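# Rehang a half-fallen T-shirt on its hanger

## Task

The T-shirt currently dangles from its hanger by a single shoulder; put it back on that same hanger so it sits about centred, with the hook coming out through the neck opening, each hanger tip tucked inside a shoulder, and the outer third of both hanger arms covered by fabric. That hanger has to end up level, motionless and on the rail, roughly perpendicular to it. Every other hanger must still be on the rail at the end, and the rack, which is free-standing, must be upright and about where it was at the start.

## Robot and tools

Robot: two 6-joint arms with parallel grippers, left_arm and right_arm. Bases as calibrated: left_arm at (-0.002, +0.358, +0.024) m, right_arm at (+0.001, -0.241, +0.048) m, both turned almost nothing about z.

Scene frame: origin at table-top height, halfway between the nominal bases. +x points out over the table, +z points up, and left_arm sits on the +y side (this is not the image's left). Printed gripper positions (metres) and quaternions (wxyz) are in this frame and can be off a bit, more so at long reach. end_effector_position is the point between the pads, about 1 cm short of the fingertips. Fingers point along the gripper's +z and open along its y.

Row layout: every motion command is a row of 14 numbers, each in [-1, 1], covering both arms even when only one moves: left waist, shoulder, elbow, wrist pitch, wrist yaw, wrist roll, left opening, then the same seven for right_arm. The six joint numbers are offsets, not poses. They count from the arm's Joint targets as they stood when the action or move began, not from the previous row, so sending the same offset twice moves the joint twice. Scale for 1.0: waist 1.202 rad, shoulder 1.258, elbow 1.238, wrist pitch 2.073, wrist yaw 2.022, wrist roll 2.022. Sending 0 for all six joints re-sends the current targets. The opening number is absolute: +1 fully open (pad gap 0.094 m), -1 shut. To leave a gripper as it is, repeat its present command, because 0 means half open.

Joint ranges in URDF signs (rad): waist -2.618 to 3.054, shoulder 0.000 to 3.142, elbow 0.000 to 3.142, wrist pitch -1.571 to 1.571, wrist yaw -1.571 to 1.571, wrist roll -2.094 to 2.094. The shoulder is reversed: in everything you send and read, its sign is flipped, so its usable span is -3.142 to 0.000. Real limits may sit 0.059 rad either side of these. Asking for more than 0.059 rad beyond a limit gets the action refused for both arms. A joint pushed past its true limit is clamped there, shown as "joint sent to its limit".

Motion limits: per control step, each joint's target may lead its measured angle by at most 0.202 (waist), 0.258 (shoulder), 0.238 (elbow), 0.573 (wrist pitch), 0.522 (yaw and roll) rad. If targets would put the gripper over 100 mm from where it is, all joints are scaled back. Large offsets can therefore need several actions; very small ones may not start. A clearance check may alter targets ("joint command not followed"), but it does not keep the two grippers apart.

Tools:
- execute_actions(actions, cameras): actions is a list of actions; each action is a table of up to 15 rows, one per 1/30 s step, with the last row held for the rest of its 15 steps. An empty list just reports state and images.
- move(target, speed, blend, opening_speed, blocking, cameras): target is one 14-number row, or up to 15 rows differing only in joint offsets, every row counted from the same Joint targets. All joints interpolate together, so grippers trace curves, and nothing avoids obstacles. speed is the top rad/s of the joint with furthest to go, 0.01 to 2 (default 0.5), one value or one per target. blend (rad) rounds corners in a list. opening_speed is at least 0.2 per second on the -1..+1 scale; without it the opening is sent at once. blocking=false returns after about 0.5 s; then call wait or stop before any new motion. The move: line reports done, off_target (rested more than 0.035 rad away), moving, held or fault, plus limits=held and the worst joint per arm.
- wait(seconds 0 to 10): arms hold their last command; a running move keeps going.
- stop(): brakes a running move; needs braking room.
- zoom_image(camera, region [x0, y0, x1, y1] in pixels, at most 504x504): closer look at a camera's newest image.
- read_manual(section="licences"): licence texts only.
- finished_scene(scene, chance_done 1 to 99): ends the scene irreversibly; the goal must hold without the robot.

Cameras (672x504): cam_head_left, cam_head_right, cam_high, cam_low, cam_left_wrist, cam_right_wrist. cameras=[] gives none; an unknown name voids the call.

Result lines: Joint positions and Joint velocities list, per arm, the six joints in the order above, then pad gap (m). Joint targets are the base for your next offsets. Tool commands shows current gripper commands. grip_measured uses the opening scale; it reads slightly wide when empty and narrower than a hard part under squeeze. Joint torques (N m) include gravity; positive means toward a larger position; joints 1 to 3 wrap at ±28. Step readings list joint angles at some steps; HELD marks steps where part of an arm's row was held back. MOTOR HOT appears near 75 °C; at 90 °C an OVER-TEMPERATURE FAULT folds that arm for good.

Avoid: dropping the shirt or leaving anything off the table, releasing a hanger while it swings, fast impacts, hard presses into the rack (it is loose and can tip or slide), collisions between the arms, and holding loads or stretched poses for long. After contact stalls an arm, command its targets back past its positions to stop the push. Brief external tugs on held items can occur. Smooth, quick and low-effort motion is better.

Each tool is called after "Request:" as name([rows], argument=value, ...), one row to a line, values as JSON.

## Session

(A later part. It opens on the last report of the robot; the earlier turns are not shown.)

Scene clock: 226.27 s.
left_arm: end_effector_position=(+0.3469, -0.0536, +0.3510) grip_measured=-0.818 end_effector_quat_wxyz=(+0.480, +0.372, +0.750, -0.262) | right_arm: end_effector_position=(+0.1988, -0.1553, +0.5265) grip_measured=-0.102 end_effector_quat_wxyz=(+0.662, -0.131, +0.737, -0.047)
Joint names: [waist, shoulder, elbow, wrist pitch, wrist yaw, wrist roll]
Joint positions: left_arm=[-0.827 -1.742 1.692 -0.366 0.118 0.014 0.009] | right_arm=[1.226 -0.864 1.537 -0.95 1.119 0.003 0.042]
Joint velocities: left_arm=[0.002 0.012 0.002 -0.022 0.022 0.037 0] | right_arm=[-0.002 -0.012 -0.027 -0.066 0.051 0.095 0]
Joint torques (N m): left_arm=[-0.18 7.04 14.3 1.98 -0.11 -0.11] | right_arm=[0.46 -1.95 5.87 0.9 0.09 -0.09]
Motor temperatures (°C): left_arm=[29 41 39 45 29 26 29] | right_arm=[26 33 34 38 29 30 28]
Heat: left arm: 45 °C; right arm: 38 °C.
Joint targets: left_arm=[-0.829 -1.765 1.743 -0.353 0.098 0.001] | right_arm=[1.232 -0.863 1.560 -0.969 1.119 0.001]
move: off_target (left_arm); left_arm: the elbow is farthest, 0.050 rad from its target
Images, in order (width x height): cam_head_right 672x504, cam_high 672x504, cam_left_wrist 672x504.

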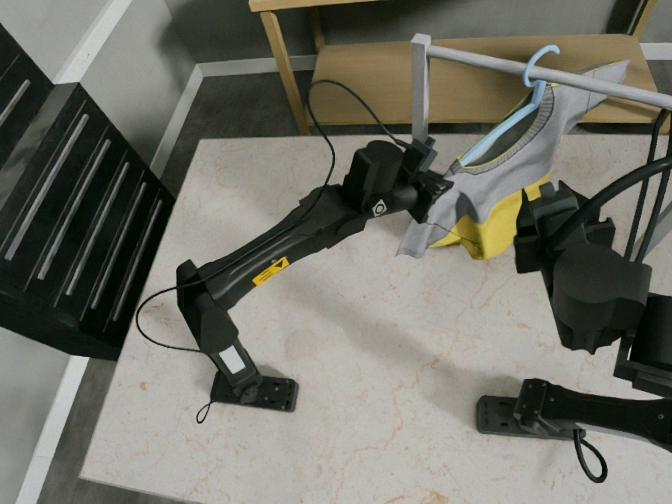

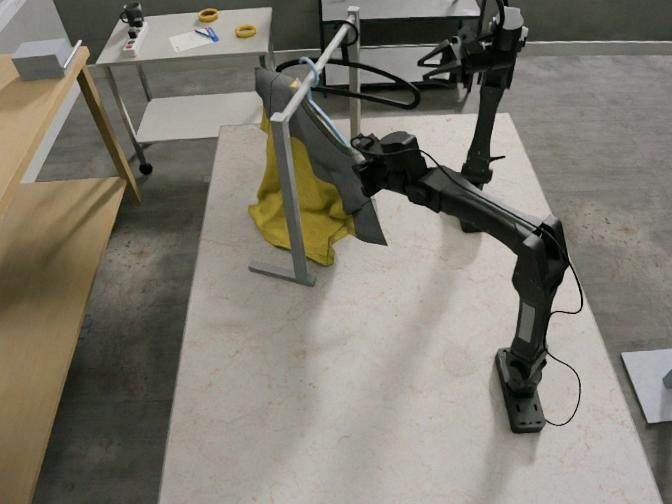

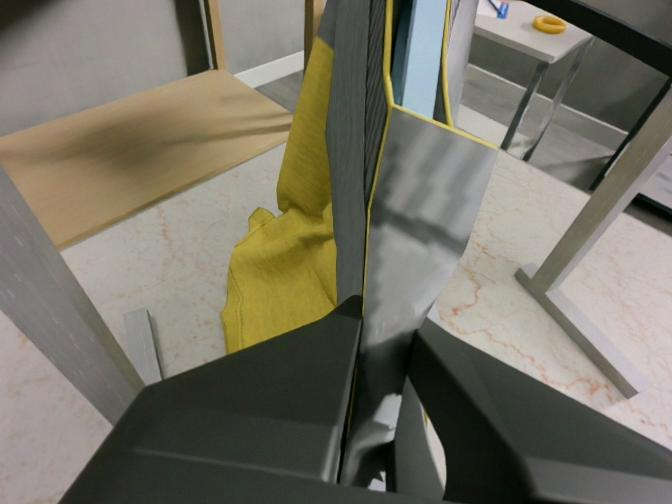

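Request:
move(target=[0,0,0,0,0,0,-0.75,0,0,0,0,0,0,-0.1], opening_speed=0.2, cameras=["cam_left_wrist","cam_head_right","cam_high"])

Scene clock: 227.43 s.
left_arm: end_effector_position=(+0.3471, -0.0539, +0.3539) grip_measured=-0.751 end_effector_quat_wxyz=(+0.482, +0.372, +0.748, -0.262) | right_arm: end_effector_position=(+0.1988, -0.1553, +0.5265) grip_measured=-0.102 end_effector_quat_wxyz=(+0.662, -0.131, +0.737, -0.047)
Joint names: [waist, shoulder, elbow, wrist pitch, wrist yaw, wrist roll]
Joint positions: left_arm=[-0.827 -1.743 1.701 -0.369 0.118 0.014 0.012] | right_arm=[1.226 -0.864 1.537 -0.95 1.119 0.003 0.042]
Joint velocities: left_arm=[0.007 -0.007 -0.002 -0.022 0.022 -0.022 -0.001] | right_arm=[-0.012 -0.007 -0.022 0.022 0.022 0.007 0]
Joint torques (N m): left_arm=[-0.13 7.21 13.38 2.07 -0.11 -0.06] | right_arm=[0.46 -1.99 5.87 0.89 0.09 -0.09]
Motor temperatures (°C): left_arm=[29 41 39 45 29 26 29] | right_arm=[26 33 34 38 29 30 28]
Heat: left arm: 45 °C; right arm: 38 °C.
Joint targets: left_arm=[-0.829 -1.765 1.742 -0.353 0.098 0.001] | right_arm=[1.232 -0.863 1.560 -0.969 1.119 0.001]
move: off_target (left_arm); left_arm: the elbow is farthest, 0.042 rad from its target
Images, in order (width x height): cam_head_right 672x504, cam_high 672x504, cam_left_wrist 672x504.

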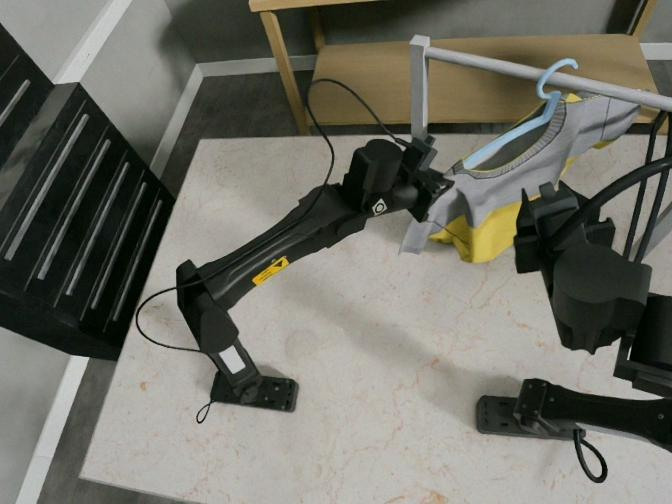

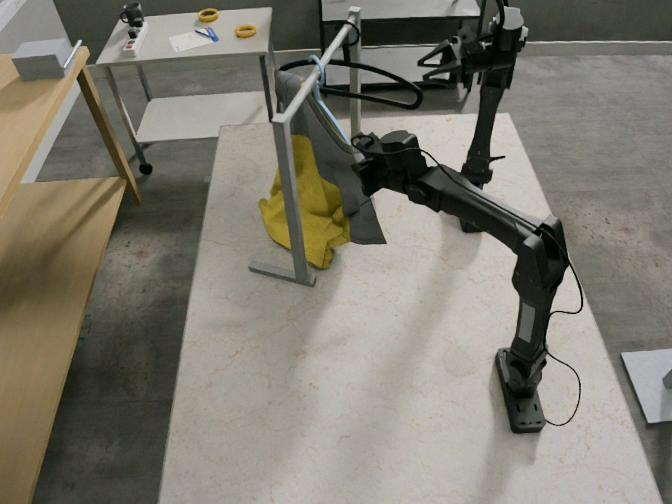

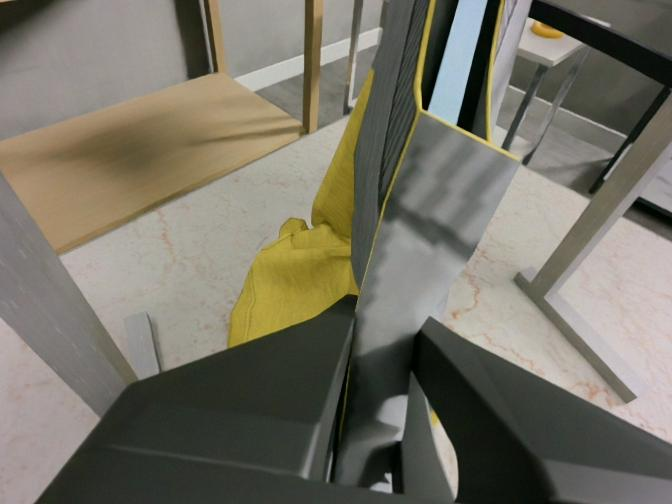

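Request:
move(target=[0,0,0,0,0,0,-0.2,0,0,0,0,0,0,-0.1], opening_speed=0.5, cameras=[])

Request:
move(target=[0.007,0.043,0.217,-0.143,0.01,0,-0.2,0,0,0,0,0,0,-0.1], speed=0.25, cameras=["cam_left_wrist","cam_head_right","cam_high","cam_head_left"])

Scene clock: 229.37 s.
left_arm: end_effector_position=(+0.3496, -0.0526, +0.3585) grip_measured=-0.203 end_effector_quat_wxyz=(+0.487, +0.363, +0.750, -0.261) | right_arm: end_effector_position=(+0.1988, -0.1553, +0.5265) grip_measured=-0.102 end_effector_quat_wxyz=(+0.662, -0.131, +0.737, -0.047)
Joint names: [waist, shoulder, elbow, wrist pitch, wrist yaw, wrist roll]
Joint positions: left_arm=[-0.827 -1.743 1.711 -0.369 0.103 0.003 0.037] | right_arm=[1.226 -0.864 1.537 -0.95 1.119 0.003 0.042]
Joint velocities: left_arm=[0.002 -0.022 -0.017 -0.066 0.022 -0.066 0] | right_arm=[-0.022 0.012 -0.002 0.022 0.037 0.081 -0.001]
Joint torques (N m): left_arm=[-0.18 6.93 12.59 2.01 -0.07 -0.06] | right_arm=[0.43 -1.96 5.87 0.9 0.08 -0.09]
Motor temperatures (°C): left_arm=[29 41 40 45 29 26 29] | right_arm=[26 33 34 38 29 30 28]
Heat: left arm: 45 °C; right arm: 38 °C.
Joint targets: left_arm=[-0.829 -1.765 1.743 -0.353 0.098 0.001] | right_arm=[1.232 -0.863 1.560 -0.969 1.119 0.001]
move: done
No camera images: "cameras" was empty.

Scene clock: 231.27 s.
left_arm: end_effector_position=(+0.3349, -0.0366, +0.4374) grip_measured=-0.203 end_effector_quat_wxyz=(+0.507, +0.359, +0.736, -0.269) | right_arm: end_effector_position=(+0.1988, -0.1553, +0.5265) grip_measured=-0.102 end_effector_quat_wxyz=(+0.662, -0.131, +0.737, -0.047)
Joint names: [waist, shoulder, elbow, wrist pitch, wrist yaw, wrist roll]
Joint positions: left_arm=[-0.827 -1.735 1.984 -0.599 0.104 0.003 0.037] | right_arm=[1.226 -0.864 1.537 -0.95 1.119 0.003 0.042]
Joint velocities: left_arm=[-0.002 -0.002 0.002 -0.11 0.022 0.022 -0.001] | right_arm=[0.002 0.007 -0.007 0.022 0.022 0.081 -0.002]
Joint torques (N m): left_arm=[0.68 10.09 11.36 1.46 0.11 -0.09] | right_arm=[0.44 -1.98 5.89 0.9 0.09 -0.09]
Motor temperatures (°C): left_arm=[29 41 40 45 29 26 29] | right_arm=[26 33 34 38 29 30 28]
Heat: left arm: 45 °C; right arm: 38 °C.
Joint targets: left_arm=[-0.820 -1.711 2.011 -0.650 0.118 0.001] | right_arm=[1.232 -0.863 1.560 -0.969 1.119 0.001]
move: off_target (left_arm); left_arm: the wrist pitch is farthest, 0.050 rad from its target
Images, in order (width x height): cam_head_left 672x504, cam_head_right 672x504, cam_high 672x504, cam_left_wrist 672x504.

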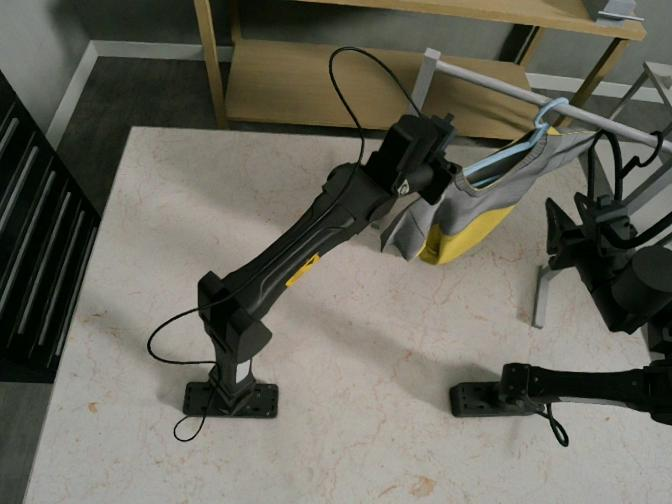

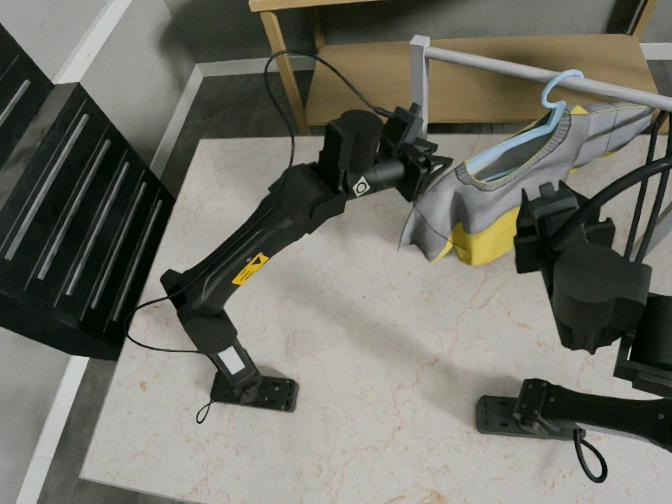

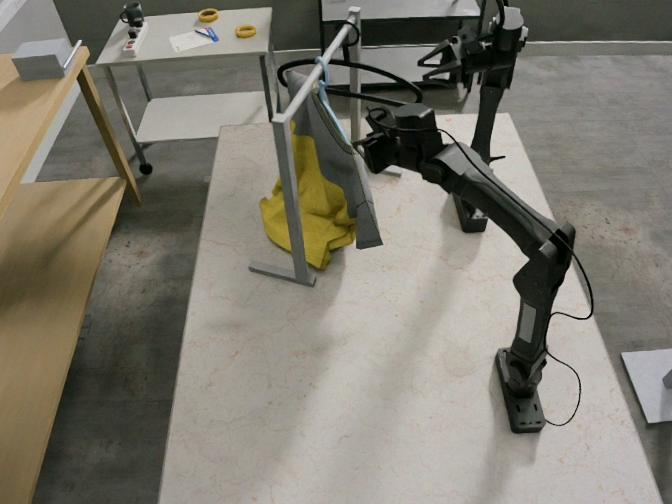

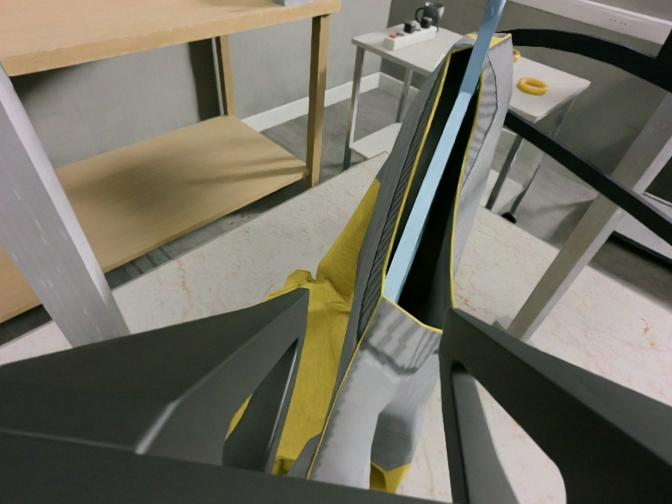

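Request:
move(target=[-0.011,-0.211,0.151,0.087,0.113,0,-0.55,0,0,0,0,0,0,-0.1], speed=0.25, cameras=["cam_left_wrist","cam_head_right"])

Scene clock: 234.23 s.
left_arm: end_effector_position=(+0.3419, -0.1047, +0.4317) grip_measured=-0.547 end_effector_quat_wxyz=(+0.487, +0.411, +0.682, -0.359) | right_arm: end_effector_position=(+0.1988, -0.1553, +0.5265) grip_measured=-0.102 end_effector_quat_wxyz=(+0.662, -0.131, +0.737, -0.047)
Joint names: [waist, shoulder, elbow, wrist pitch, wrist yaw, wrist roll]
Joint positions: left_arm=[-0.829 -1.951 2.166 -0.503 0.331 0.003 0.021] | right_arm=[1.226 -0.864 1.537 -0.95 1.119 0.003 0.042]
Joint velocities: left_arm=[-0.012 -0.007 0.002 0.037 -0.022 0.037 -0.001] | right_arm=[-0.002 0.012 0.012 -0.037 -0.037 -0.051 0]
Joint torques (N m): left_arm=[-0.49 8.31 11.9 2.28 0.14 -0.02] | right_arm=[0.46 -2 5.89 0.89 0.09 -0.09]
Motor temperatures (°C): left_arm=[29 41 40 45 29 26 29] | right_arm=[26 33 34 38 29 30 28]
Heat: left arm: 45 °C; right arm: 38 °C.
Joint targets: left_arm=[-0.833 -1.977 2.198 -0.469 0.347 0.001] | right_arm=[1.232 -0.863 1.560 -0.969 1.119 0.001]
move: done
Images, in order (width x height): cam_head_right 672x504, cam_left_wrist 672x504.

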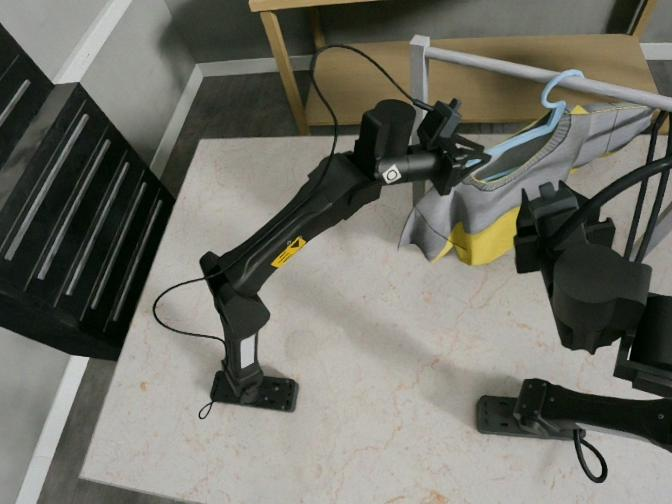

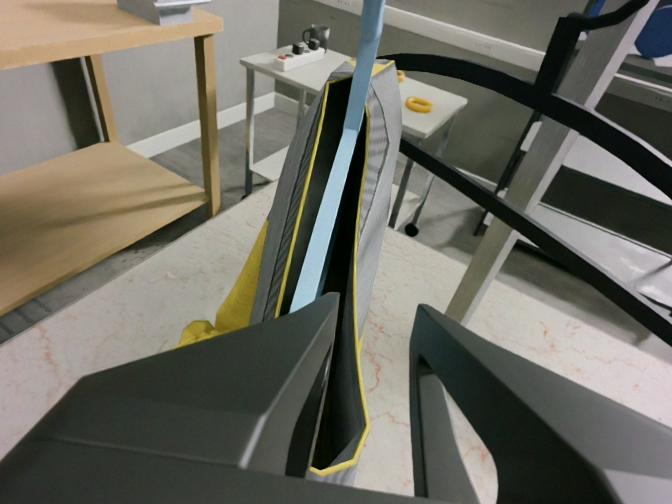

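Request:
move(target=[-0.002,0.058,-0.219,0.095,0,0,-0.55,0,0,0,0,0,0,-0.1], speed=0.12, cameras=["cam_left_wrist","cam_head_right"])

Scene clock: 237.30 s.
left_arm: end_effector_position=(+0.3499, -0.1162, +0.3857) grip_measured=-0.547 end_effector_quat_wxyz=(+0.486, +0.412, +0.681, -0.360) | right_arm: end_effector_position=(+0.1988, -0.1553, +0.5265) grip_measured=-0.102 end_effector_quat_wxyz=(+0.662, -0.131, +0.737, -0.047)
Joint names: [waist, shoulder, elbow, wrist pitch, wrist yaw, wrist roll]
Joint positions: left_arm=[-0.832 -1.937 1.954 -0.305 0.333 0.003 0.021] | right_arm=[1.226 -0.864 1.537 -0.95 1.119 0.003 0.042]
Joint velocities: left_arm=[-0.017 -0.002 0.017 -0.051 0.037 0.066 0.001] | right_arm=[-0.002 0.002 -0.012 0.022 -0.007 -0.007 -0.001]
Joint torques (N m): left_arm=[-0.39 13.56 6.65 2.23 0.16 -0.05] | right_arm=[0.44 -1.99 5.89 0.9 0.08 -0.09]
Motor temperatures (°C): left_arm=[29 41 39 45 29 26 29] | right_arm=[26 33 34 38 29 30 28]
Heat: left arm: 45 °C; right arm: 38 °C.
Joint targets: left_arm=[-0.836 -1.904 1.927 -0.272 0.347 0.001] | right_arm=[1.232 -0.863 1.560 -0.969 1.119 0.001]
move: done
Images, in order (width x height): cam_head_right 672x504, cam_left_wrist 672x504.

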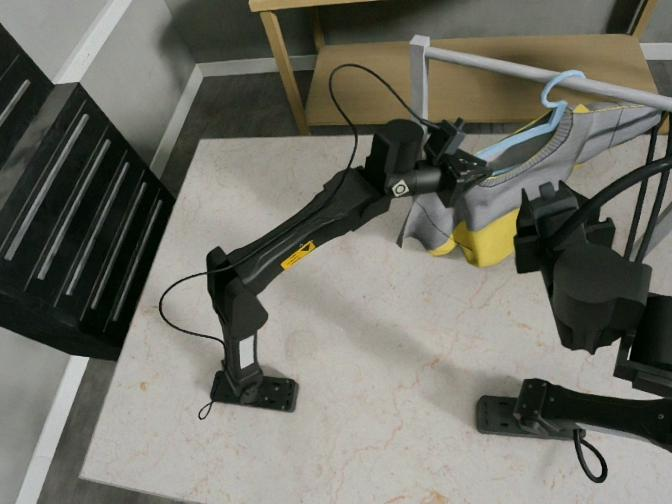

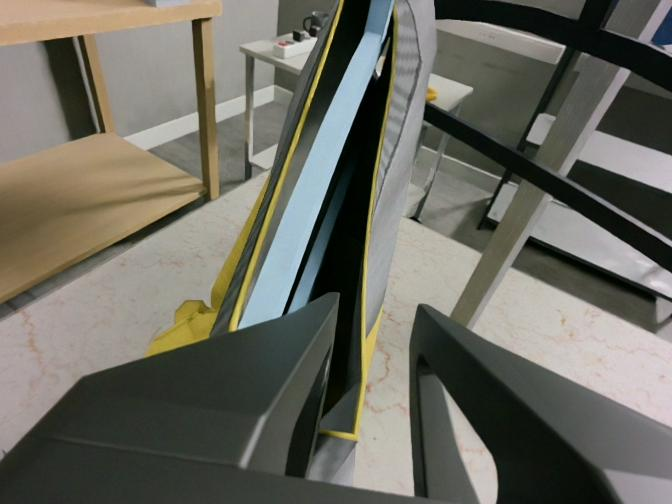

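Request:
move(target=[0.0,0.018,-0.07,0.03,0,0,-0.55,0,0,0,0,0,0,-0.1], speed=0.12, cameras=["cam_left_wrist"])

Request:
move(target=[0,0,0,0,0,0,-1,0,0,0,0,0,0,-0.1], opening_speed=0.5, cameras=["cam_left_wrist","cam_head_right"])

Scene clock: 238.73 s.
left_arm: end_effector_position=(+0.3486, -0.1147, +0.3702) grip_measured=-0.547 end_effector_quat_wxyz=(+0.484, +0.413, +0.683, -0.359) | right_arm: end_effector_position=(+0.1988, -0.1553, +0.5265) grip_measured=-0.102 end_effector_quat_wxyz=(+0.662, -0.131, +0.737, -0.047)
Joint names: [waist, shoulder, elbow, wrist pitch, wrist yaw, wrist roll]
Joint positions: left_arm=[-0.832 -1.916 1.867 -0.245 0.333 0.003 0.021] | right_arm=[1.226 -0.864 1.537 -0.95 1.119 0.003 0.042]
Joint velocities: left_arm=[-0.007 -0.007 -0.012 -0.066 -0.007 0.007 0.001] | right_arm=[0.007 0.007 -0.017 -0.007 0.007 -0.022 0.001]
Joint torques (N m): left_arm=[-0.38 13.56 7.08 2.27 0.14 -0.07] | right_arm=[0.46 -1.96 5.87 0.9 0.08 -0.09]
Motor temperatures (°C): left_arm=[29 41 39 46 29 26 28] | right_arm=[26 33 34 38 29 30 28]
Heat: left arm: 46 °C; right arm: 38 °C.
Joint targets: left_arm=[-0.836 -1.881 1.840 -0.210 0.347 0.001] | right_arm=[1.232 -0.863 1.560 -0.969 1.119 0.001]
move: done
Images, in order (width x height): cam_left_wrist 672x504.

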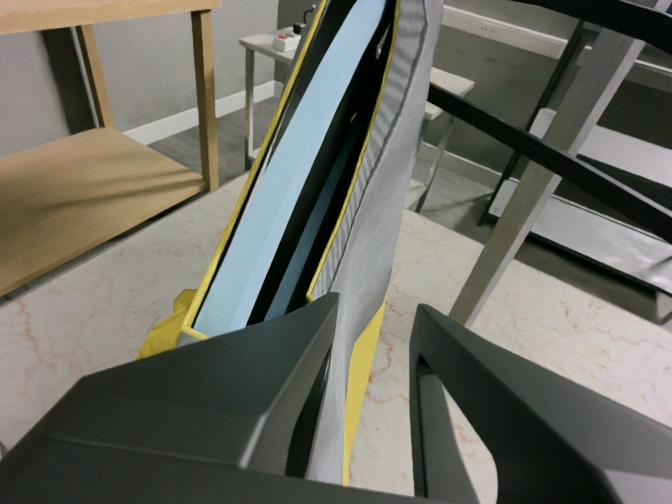

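Scene clock: 239.83 s.
left_arm: end_effector_position=(+0.3486, -0.1148, +0.3706) grip_measured=-0.992 end_effector_quat_wxyz=(+0.484, +0.413, +0.683, -0.359) | right_arm: end_effector_position=(+0.1988, -0.1553, +0.5265) grip_measured=-0.102 end_effector_quat_wxyz=(+0.662, -0.131, +0.737, -0.047)
Joint names: [waist, shoulder, elbow, wrist pitch, wrist yaw, wrist roll]
Joint positions: left_arm=[-0.832 -1.916 1.867 -0.243 0.333 0.003 0] | right_arm=[1.226 -0.864 1.537 -0.95 1.119 0.003 0.042]
Joint velocities: left_arm=[-0.017 0.002 -0.012 -0.037 -0.037 -0.081 0.001] | right_arm=[-0.012 0.012 -0.002 0.051 -0.037 -0.037 -0.002]
Joint torques (N m): left_arm=[-0.51 13.16 7.17 2.26 0.17 -0.05] | right_arm=[0.47 -1.98 5.89 0.91 0.08 -0.09]
Motor temperatures (°C): left_arm=[29 41 39 46 29 26 28] | right_arm=[26 33 34 38 29 30 28]
Heat: left arm: 46 °C; right arm: 38 °C.
Joint targets: left_arm=[-0.836 -1.881 1.840 -0.210 0.347 0.001] | right_arm=[1.232 -0.863 1.560 -0.969 1.119 0.001]
move: done
Images, in order (width x height): cam_head_right 672x504, cam_left_wrist 672x504.

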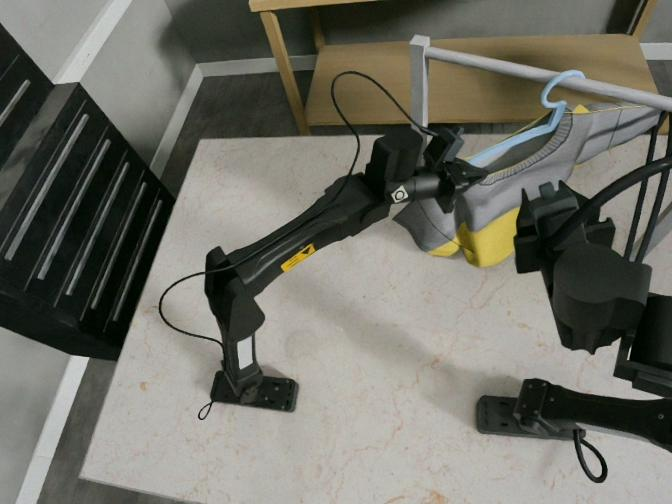

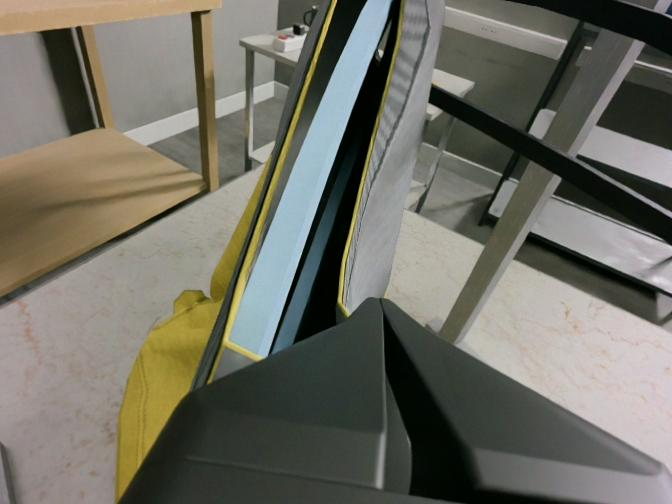

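Request:
move(target=[-0.02,-0.11,0.19,-0.047,-0.012,0,-1,0,0,0,0,0,0,-0.1], speed=0.15, cameras=["cam_left_wrist","cam_head_right"])

Scene clock: 242.20 s.
left_arm: end_effector_position=(+0.3491, -0.1347, +0.4113) grip_measured=-0.992 end_effector_quat_wxyz=(+0.516, +0.413, +0.651, -0.374) | right_arm: end_effector_position=(+0.1988, -0.1553, +0.5265) grip_measured=-0.102 end_effector_quat_wxyz=(+0.662, -0.131, +0.737, -0.047)
Joint names: [waist, shoulder, elbow, wrist pitch, wrist yaw, wrist roll]
Joint positions: left_arm=[-0.855 -1.986 2.044 -0.257 0.327 0.003 0] | right_arm=[1.226 -0.864 1.537 -0.95 1.119 0.003 0.042]
Joint velocities: left_arm=[0.017 -0.007 -0.002 0.037 -0.081 -0.037 0] | right_arm=[0.007 0.007 0.007 0.007 0.007 0.022 0]
Joint torques (N m): left_arm=[-0.25 8.39 12.31 1.42 -0.08 -0.05] | right_arm=[0.44 -1.99 5.89 0.9 0.09 -0.09]
Motor temperatures (°C): left_arm=[29 41 39 46 29 26 28] | right_arm=[26 33 34 38 29 30 28]
Heat: left arm: 46 °C; right arm: 38 °C.
Joint targets: left_arm=[-0.860 -2.019 2.075 -0.307 0.323 0.001] | right_arm=[1.232 -0.863 1.560 -0.969 1.119 0.001]
move: off_target (left_arm); left_arm: the wrist pitch is farthest, 0.050 rad from its target
Images, in order (width x height): cam_head_right 672x504, cam_left_wrist 672x504.

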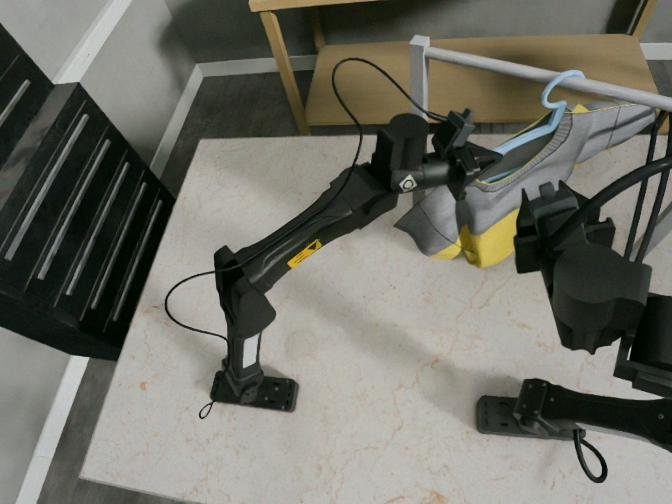

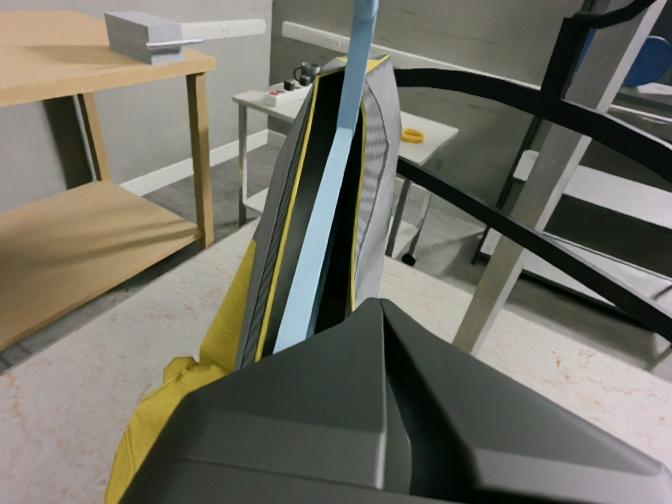

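Request:
zoom_image(camera="cam_left_wrist", region=[250, 180, 480, 400])

Request:
zoom_image(camera="cam_head_right", region=[380, 40, 640, 290])

Scaled by 2.191 from the camera's 672x504 image, which has a finer 960x720 frame.

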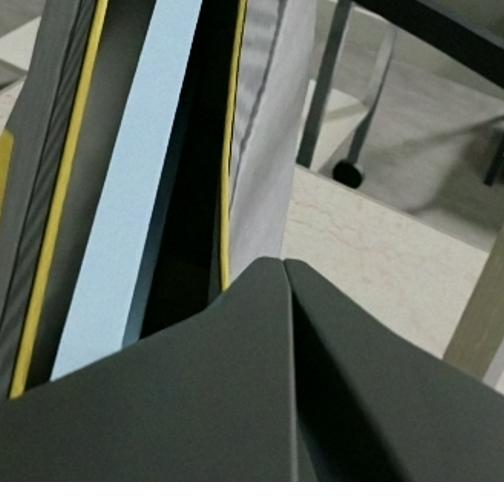

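Scaled by 1.938 from the camera's 672x504 image, which has a finer 960x720 frame.

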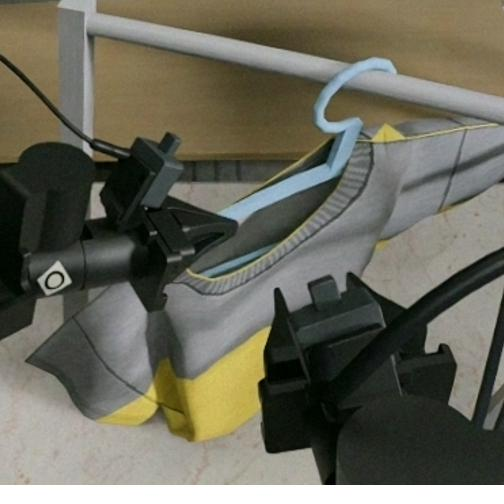

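Request:
move(target=[0.0374,0.058,0.06,-0.074,0.02,0,-0.7,0,0,0,0,0,0,-0.1], speed=0.2, cameras=["cam_left_wrist"])

Scene clock: 244.53 s.
left_arm: end_effector_position=(+0.3542, -0.1138, +0.4168) grip_measured=-0.703 end_effector_quat_wxyz=(+0.493, +0.411, +0.675, -0.364) | right_arm: end_effector_position=(+0.1988, -0.1553, +0.5265) grip_measured=-0.102 end_effector_quat_wxyz=(+0.662, -0.131, +0.737, -0.047)
Joint names: [waist, shoulder, elbow, wrist pitch, wrist yaw, wrist roll]
Joint positions: left_arm=[-0.819 -1.978 2.12 -0.411 0.348 0.003 0.014] | right_arm=[1.226 -0.864 1.537 -0.95 1.119 0.003 0.042]
Joint velocities: left_arm=[0.002 -0.012 0.002 0.037 0.022 -0.007 0.001] | right_arm=[0.017 -0.017 -0.022 -0.022 -0.007 -0.066 0]
Joint torques (N m): left_arm=[0.35 13.14 11.88 1.42 0.2 -0.06] | right_arm=[0.46 -1.98 5.87 0.9 0.09 -0.09]
Motor temperatures (°C): left_arm=[29 42 39 45 29 26 28] | right_arm=[26 33 34 38 29 30 28]
Heat: left arm: 45 °C; right arm: 38 °C.
Joint targets: left_arm=[-0.815 -1.946 2.150 -0.461 0.363 0.001] | right_arm=[1.232 -0.863 1.560 -0.969 1.119 0.001]
move: off_target (left_arm); left_arm: the wrist pitch is farthest, 0.050 rad from its target
Images, in order (width x height): cam_left_wrist 672x504.

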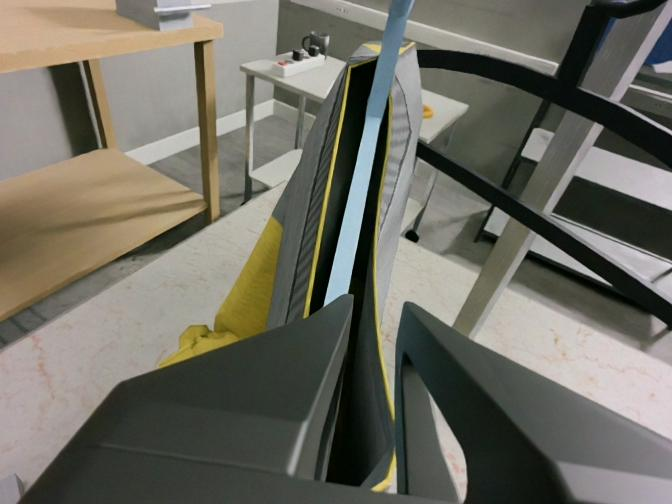

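Request:
move(target=[-0.0075,0.061,-0.254,0.113,0,0,-0.7,0,0,0,0,0,0,-0.1], speed=0.12, cameras=["cam_left_wrist","cam_head_right"])

Request:
zoom_image(camera="cam_head_right", region=[380, 40, 640, 290])

Scene clock: 247.93 s.
left_arm: end_effector_position=(+0.3494, -0.1086, +0.3709) grip_measured=-0.703 end_effector_quat_wxyz=(+0.479, +0.413, +0.686, -0.360) | right_arm: end_effector_position=(+0.1988, -0.1553, +0.5265) grip_measured=-0.102 end_effector_quat_wxyz=(+0.662, -0.131, +0.737, -0.047)
Joint names: [waist, shoulder, elbow, wrist pitch, wrist yaw, wrist roll]
Joint positions: left_arm=[-0.819 -1.904 1.861 -0.26 0.348 0.003 0.014] | right_arm=[1.226 -0.864 1.537 -0.95 1.119 0.003 0.042]
Joint velocities: left_arm=[0.002 -0.007 -0.007 -0.037 -0.007 0.007 0] | right_arm=[-0.007 0.012 -0.012 -0.037 0.051 -0.051 0]
Joint torques (N m): left_arm=[-0.49 13.37 7.15 2.26 0.18 -0.03] | right_arm=[0.44 -1.96 5.89 0.9 0.09 -0.09]
Motor temperatures (°C): left_arm=[29 42 39 46 29 26 28] | right_arm=[26 33 34 38 29 30 28]
Heat: left arm: 46 °C; right arm: 38 °C.
Joint targets: left_arm=[-0.824 -1.870 1.835 -0.227 0.363 0.001] | right_arm=[1.232 -0.863 1.560 -0.969 1.119 0.001]
move: done
Images, in order (width x height): cam_head_right 672x504, cam_left_wrist 672x504.

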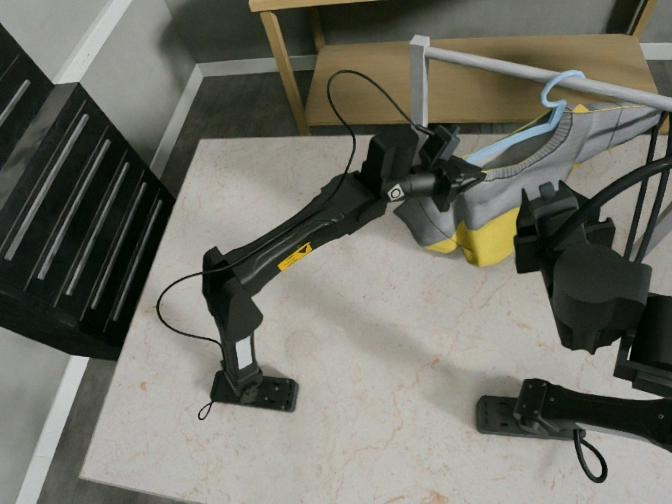

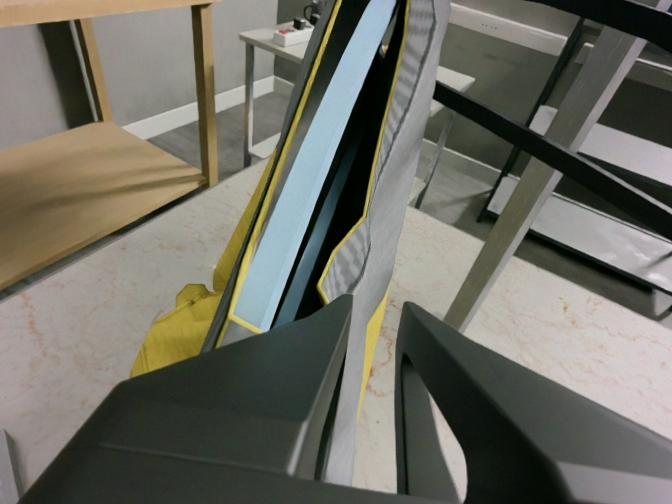

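Scaled by 1.938 from the camera's 672x504 image, which has a finer 960x720 frame.

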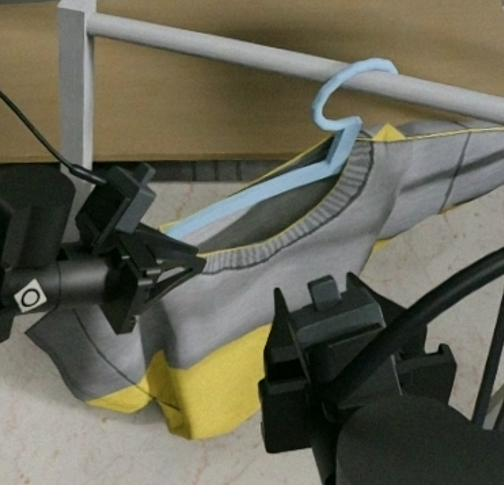

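Request:
move(target=[0.0075,-0.061,0.254,-0.113,0,0,-0.6,0,0,0,0,0,0,-0.1], speed=0.25, cameras=["cam_left_wrist"])

Scene clock: 250.37 s.
left_arm: end_effector_position=(+0.3420, -0.1009, +0.4515) grip_measured=-0.603 end_effector_quat_wxyz=(+0.516, +0.407, +0.656, -0.371) | right_arm: end_effector_position=(+0.1988, -0.1553, +0.5265) grip_measured=-0.102 end_effector_quat_wxyz=(+0.662, -0.131, +0.737, -0.047)
Joint names: [waist, shoulder, elbow, wrist pitch, wrist yaw, wrist roll]
Joint positions: left_arm=[-0.819 -1.917 2.122 -0.411 0.35 0.003 0.019] | right_arm=[1.226 -0.864 1.537 -0.95 1.119 0.003 0.042]
Joint velocities: left_arm=[-0.012 -0.007 0.002 -0.007 0.051 -0.022 -0.001] | right_arm=[-0.002 0.027 -0.002 -0.022 0.007 -0.066 0]
Joint torques (N m): left_arm=[0.49 7.83 11.59 1.4 0.12 -0.05] | right_arm=[0.46 -1.96 5.9 0.9 0.09 -0.09]
Motor temperatures (°C): left_arm=[29 42 39 45 29 26 28] | right_arm=[26 33 34 38 29 30 28]
Heat: left arm: 45 °C; right arm: 38 °C.
Joint targets: left_arm=[-0.815 -1.946 2.150 -0.461 0.363 0.001] | right_arm=[1.232 -0.863 1.560 -0.969 1.119 0.001]
move: off_target (left_arm); left_arm: the wrist pitch is farthest, 0.051 rad from its target
Images, in order (width x height): cam_left_wrist 672x504.

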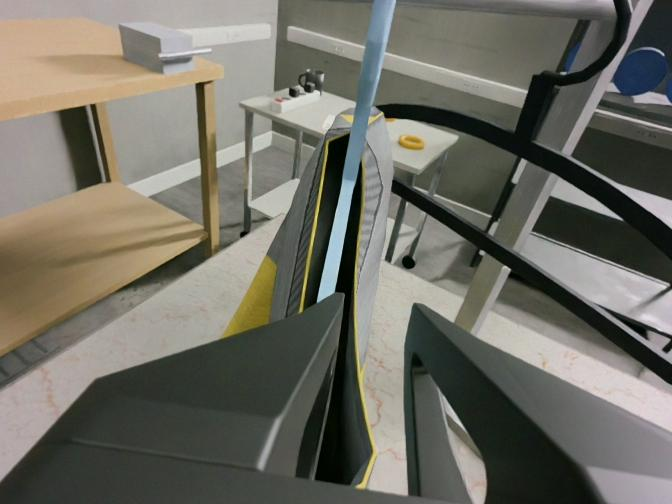

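Request:
move(target=[-0.007,-0.186,0.36,-0.263,-0.025,0,-0.6,0,0,0,0,0,0,-0.1], speed=0.15, cameras=["cam_left_wrist","cam_head_right"])

Scene clock: 254.77 s.
left_arm: end_effector_position=(+0.3449, -0.0962, +0.3978) grip_measured=-0.603 end_effector_quat_wxyz=(+0.394, +0.416, +0.754, -0.321) | right_arm: end_effector_position=(+0.1988, -0.1553, +0.5265) grip_measured=-0.102 end_effector_quat_wxyz=(+0.662, -0.131, +0.737, -0.047)
Joint names: [waist, shoulder, elbow, wrist pitch, wrist yaw, wrist roll]
Joint positions: left_arm=[-0.819 -2.146 2.568 -0.957 0.317 0.003 0.019] | right_arm=[1.226 -0.864 1.537 -0.95 1.119 0.003 0.042]
Joint velocities: left_arm=[-0.002 0.007 0.007 -0.037 0.022 -0.007 -0.001] | right_arm=[0.007 -0.007 0.002 -0.081 0.007 -0.007 0]
Joint torques (N m): left_arm=[-0.38 8.25 10.5 1.36 0.04 -0.03] | right_arm=[0.44 -1.99 5.9 0.9 0.09 -0.09]
Motor temperatures (°C): left_arm=[29 42 39 45 29 26 28] | right_arm=[26 33 34 38 29 30 28]
Heat: left arm: 45 °C; right arm: 38 °C.
Joint targets: left_arm=[-0.823 -2.180 2.595 -1.006 0.312 0.001] | right_arm=[1.232 -0.863 1.560 -0.969 1.119 0.001]
move: off_target (left_arm); left_arm: the wrist pitch is farthest, 0.049 rad from its target
Images, in order (width x height): cam_head_right 672x504, cam_left_wrist 672x504.

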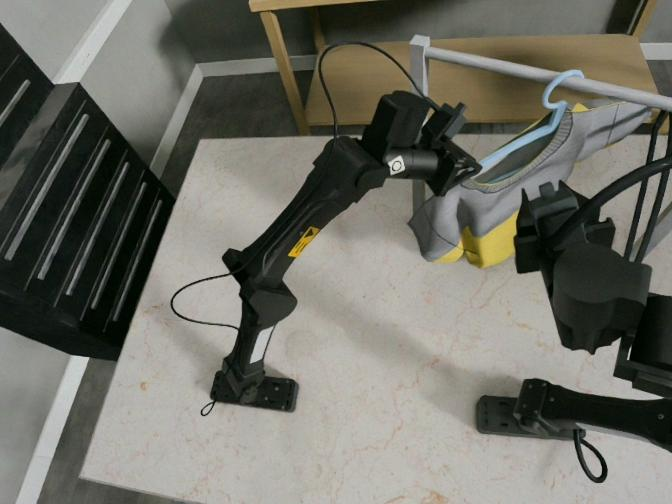

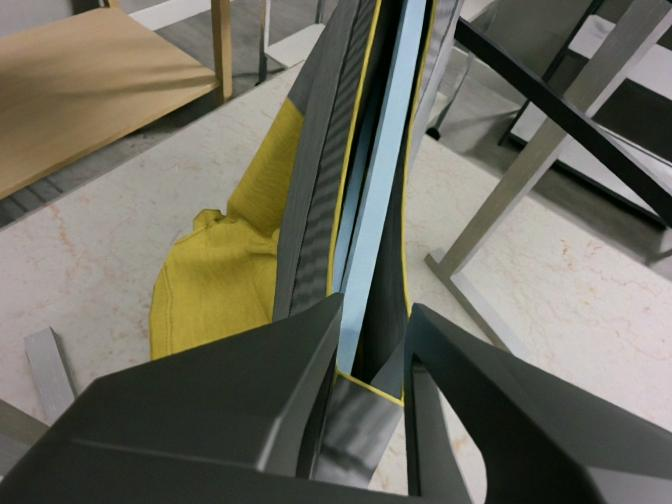

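Request:
move([
  [0.004,0.093,-0.18,0.131,0.012,0,-0.8,0,0,0,0,0,0,-0.1],
  [-0.016,0.093,-0.18,0.131,0.012,0,-0.8,0,0,0,0,0,0,-0.1],
], speed=0.2, cameras=["cam_left_wrist"])

Scene clock: 257.07 s.
left_arm: end_effector_position=(+0.3442, -0.1138, +0.3937) grip_measured=-0.797 end_effector_quat_wxyz=(+0.417, +0.422, +0.732, -0.336) | right_arm: end_effector_position=(+0.1988, -0.1553, +0.5265) grip_measured=-0.102 end_effector_quat_wxyz=(+0.662, -0.131, +0.737, -0.047)
Joint names: [waist, shoulder, elbow, wrist pitch, wrist yaw, wrist roll]
Joint positions: left_arm=[-0.839 -2.096 2.397 -0.768 0.322 0.003 0.01] | right_arm=[1.226 -0.864 1.537 -0.95 1.119 0.003 0.042]
Joint velocities: left_arm=[-0.002 -0.007 -0.017 -0.037 -0.007 -0.051 0] | right_arm=[-0.002 0.002 -0.012 0.022 0.022 -0.007 0]
Joint torques (N m): left_arm=[-0.31 13.91 6.24 2.18 0.23 -0.05] | right_arm=[0.44 -1.99 5.9 0.9 0.09 -0.09]
Motor temperatures (°C): left_arm=[29 42 39 45 29 26 28] | right_arm=[26 33 34 38 29 30 28]
Heat: left arm: 45 °C; right arm: 38 °C.
Joint targets: left_arm=[-0.843 -2.063 2.373 -0.734 0.337 0.001] | right_arm=[1.232 -0.863 1.560 -0.969 1.119 0.001]
move: done
Images, in order (width x height): cam_left_wrist 672x504.

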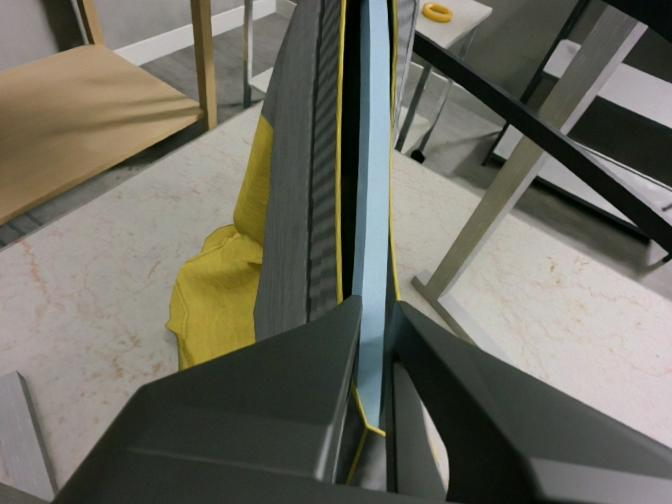

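Request:
move([
  [0,0.093,-0.18,0.132,0.013,0,-0.8,0,0,0,0,0,0,-0.1],
  [-0.014,0.093,-0.18,0.132,0.013,0,-0.8,0,0,0,0,0,0,-0.1],
], speed=0.2, cameras=["cam_left_wrist"])

Scene clock: 259.33 s.
left_arm: end_effector_position=(+0.3324, -0.1209, +0.4218) grip_measured=-0.797 end_effector_quat_wxyz=(+0.474, +0.425, +0.677, -0.369) | right_arm: end_effector_position=(+0.1988, -0.1553, +0.5265) grip_measured=-0.102 end_effector_quat_wxyz=(+0.662, -0.131, +0.737, -0.047)
Joint names: [waist, shoulder, elbow, wrist pitch, wrist yaw, wrist roll]
Joint positions: left_arm=[-0.855 -1.979 2.175 -0.495 0.348 0.003 0.01] | right_arm=[1.226 -0.864 1.537 -0.95 1.119 0.003 0.042]
Joint velocities: left_arm=[-0.002 -0.002 0.007 0.081 -0.022 0.037 -0.001] | right_arm=[-0.012 -0.002 -0.007 -0.066 0.051 0.051 -0.002]
Joint torques (N m): left_arm=[-0.31 13.34 6.6 2.25 0.14 -0.02] | right_arm=[0.43 -1.98 5.89 0.9 0.08 -0.09]
Motor temperatures (°C): left_arm=[29 42 39 45 29 26 28] | right_arm=[26 33 34 38 29 30 28]
Heat: left arm: 45 °C; right arm: 38 °C.
Joint targets: left_arm=[-0.860 -1.946 2.150 -0.461 0.363 0.001] | right_arm=[1.232 -0.863 1.560 -0.969 1.119 0.001]
move: done
Images, in order (width x height): cam_left_wrist 672x504.

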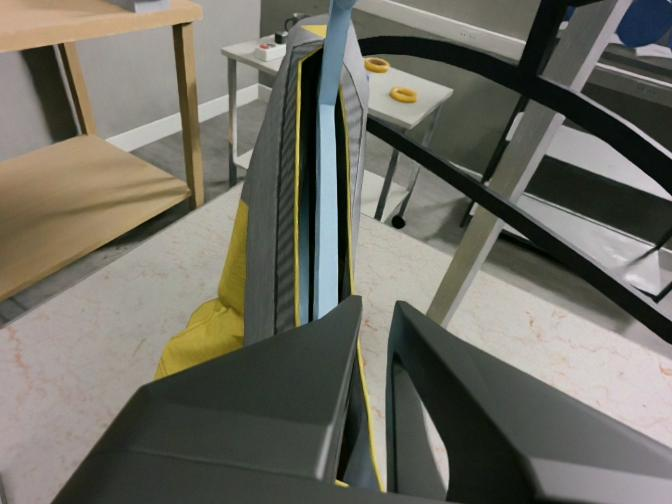

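Request:
move([
  [-0.02,0,0,0,0,0,-0.8,0,0,0,0,0,0,-0.1],
  [-0.027,-0.186,0.36,-0.263,-0.025,0,-0.8,0,0,0,0,0,0,-0.1],
], speed=0.15, cameras=["cam_left_wrist"])

Scene clock: 263.97 s.
left_arm: end_effector_position=(+0.3130, -0.1189, +0.3967) grip_measured=-0.797 end_effector_quat_wxyz=(+0.381, +0.442, +0.740, -0.334) | right_arm: end_effector_position=(+0.1988, -0.1553, +0.5265) grip_measured=-0.102 end_effector_quat_wxyz=(+0.662, -0.131, +0.737, -0.047)
Joint names: [waist, shoulder, elbow, wrist pitch, wrist yaw, wrist roll]
Joint positions: left_arm=[-0.888 -2.147 2.568 -0.958 0.317 0.003 0.01] | right_arm=[1.226 -0.864 1.537 -0.95 1.119 0.003 0.042]
Joint velocities: left_arm=[-0.007 0.002 0.007 -0.051 0.051 -0.037 0] | right_arm=[-0.007 0.027 -0.007 0.051 -0.007 -0.007 0]
Joint torques (N m): left_arm=[-0.38 8.49 10.51 1.4 0.05 -0.07] | right_arm=[0.46 -1.98 5.85 0.9 0.08 -0.09]
Motor temperatures (°C): left_arm=[29 42 39 45 29 26 28] | right_arm=[26 33 34 38 29 30 28]
Heat: left arm: 45 °C; right arm: 38 °C.
Joint targets: left_arm=[-0.892 -2.180 2.596 -1.006 0.312 0.001] | right_arm=[1.232 -0.863 1.560 -0.969 1.119 0.001]
move: off_target (left_arm); left_arm: the wrist pitch is farthest, 0.048 rad from its target
Images, in order (width x height): cam_left_wrist 672x504.

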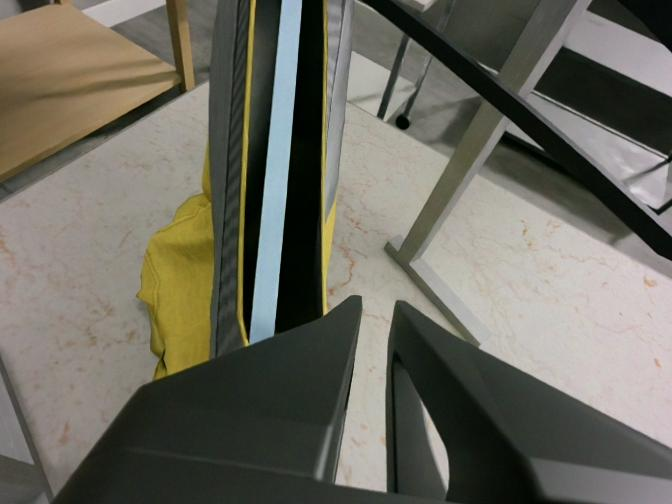

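Request:
move([
  [0.007,0.14,-0.27,0.195,0.019,0,-0.8,0,0,0,0,0,0,-0.1],
  [0.031,0.14,-0.27,0.195,0.019,0,-0.8,0,0,0,0,0,0,-0.1],
  [0.0245,0,0,0,0,0,-0.8,0,0,0,0,0,0,-0.1],
], speed=0.2, cameras=["cam_left_wrist"])

Scene clock: 269.00 s.
left_arm: end_effector_position=(+0.3274, -0.1091, +0.3967) grip_measured=-0.797 end_effector_quat_wxyz=(+0.387, +0.431, +0.747, -0.328) | right_arm: end_effector_position=(+0.1988, -0.1553, +0.5265) grip_measured=-0.102 end_effector_quat_wxyz=(+0.662, -0.131, +0.737, -0.047)
Joint names: [waist, shoulder, elbow, wrist pitch, wrist yaw, wrist roll]
Joint positions: left_arm=[-0.857 -2.147 2.568 -0.958 0.317 0.003 0.01] | right_arm=[1.226 -0.864 1.537 -0.95 1.119 0.003 0.042]
Joint velocities: left_arm=[-0.022 0.007 0.002 -0.095 0.022 0.007 0.001] | right_arm=[-0.007 0.017 -0.022 0.037 0.037 0.051 -0.001]
Joint torques (N m): left_arm=[-0.42 8.47 10.55 1.4 0.01 -0.01] | right_arm=[0.43 -1.99 5.87 0.9 0.09 -0.09]
Motor temperatures (°C): left_arm=[29 42 39 45 29 26 28] | right_arm=[26 33 34 37 29 30 28]
Heat: left arm: 45 °C; right arm: 37 °C.
Joint targets: left_arm=[-0.863 -2.180 2.595 -1.006 0.312 0.001] | right_arm=[1.232 -0.863 1.560 -0.969 1.119 0.001]
move: off_target (left_arm); left_arm: the wrist pitch is farthest, 0.048 rad from its target
Images, in order (width x height): cam_left_wrist 672x504.

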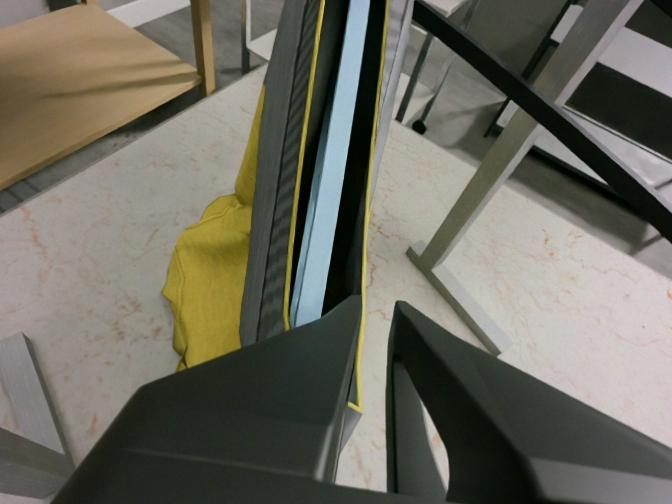

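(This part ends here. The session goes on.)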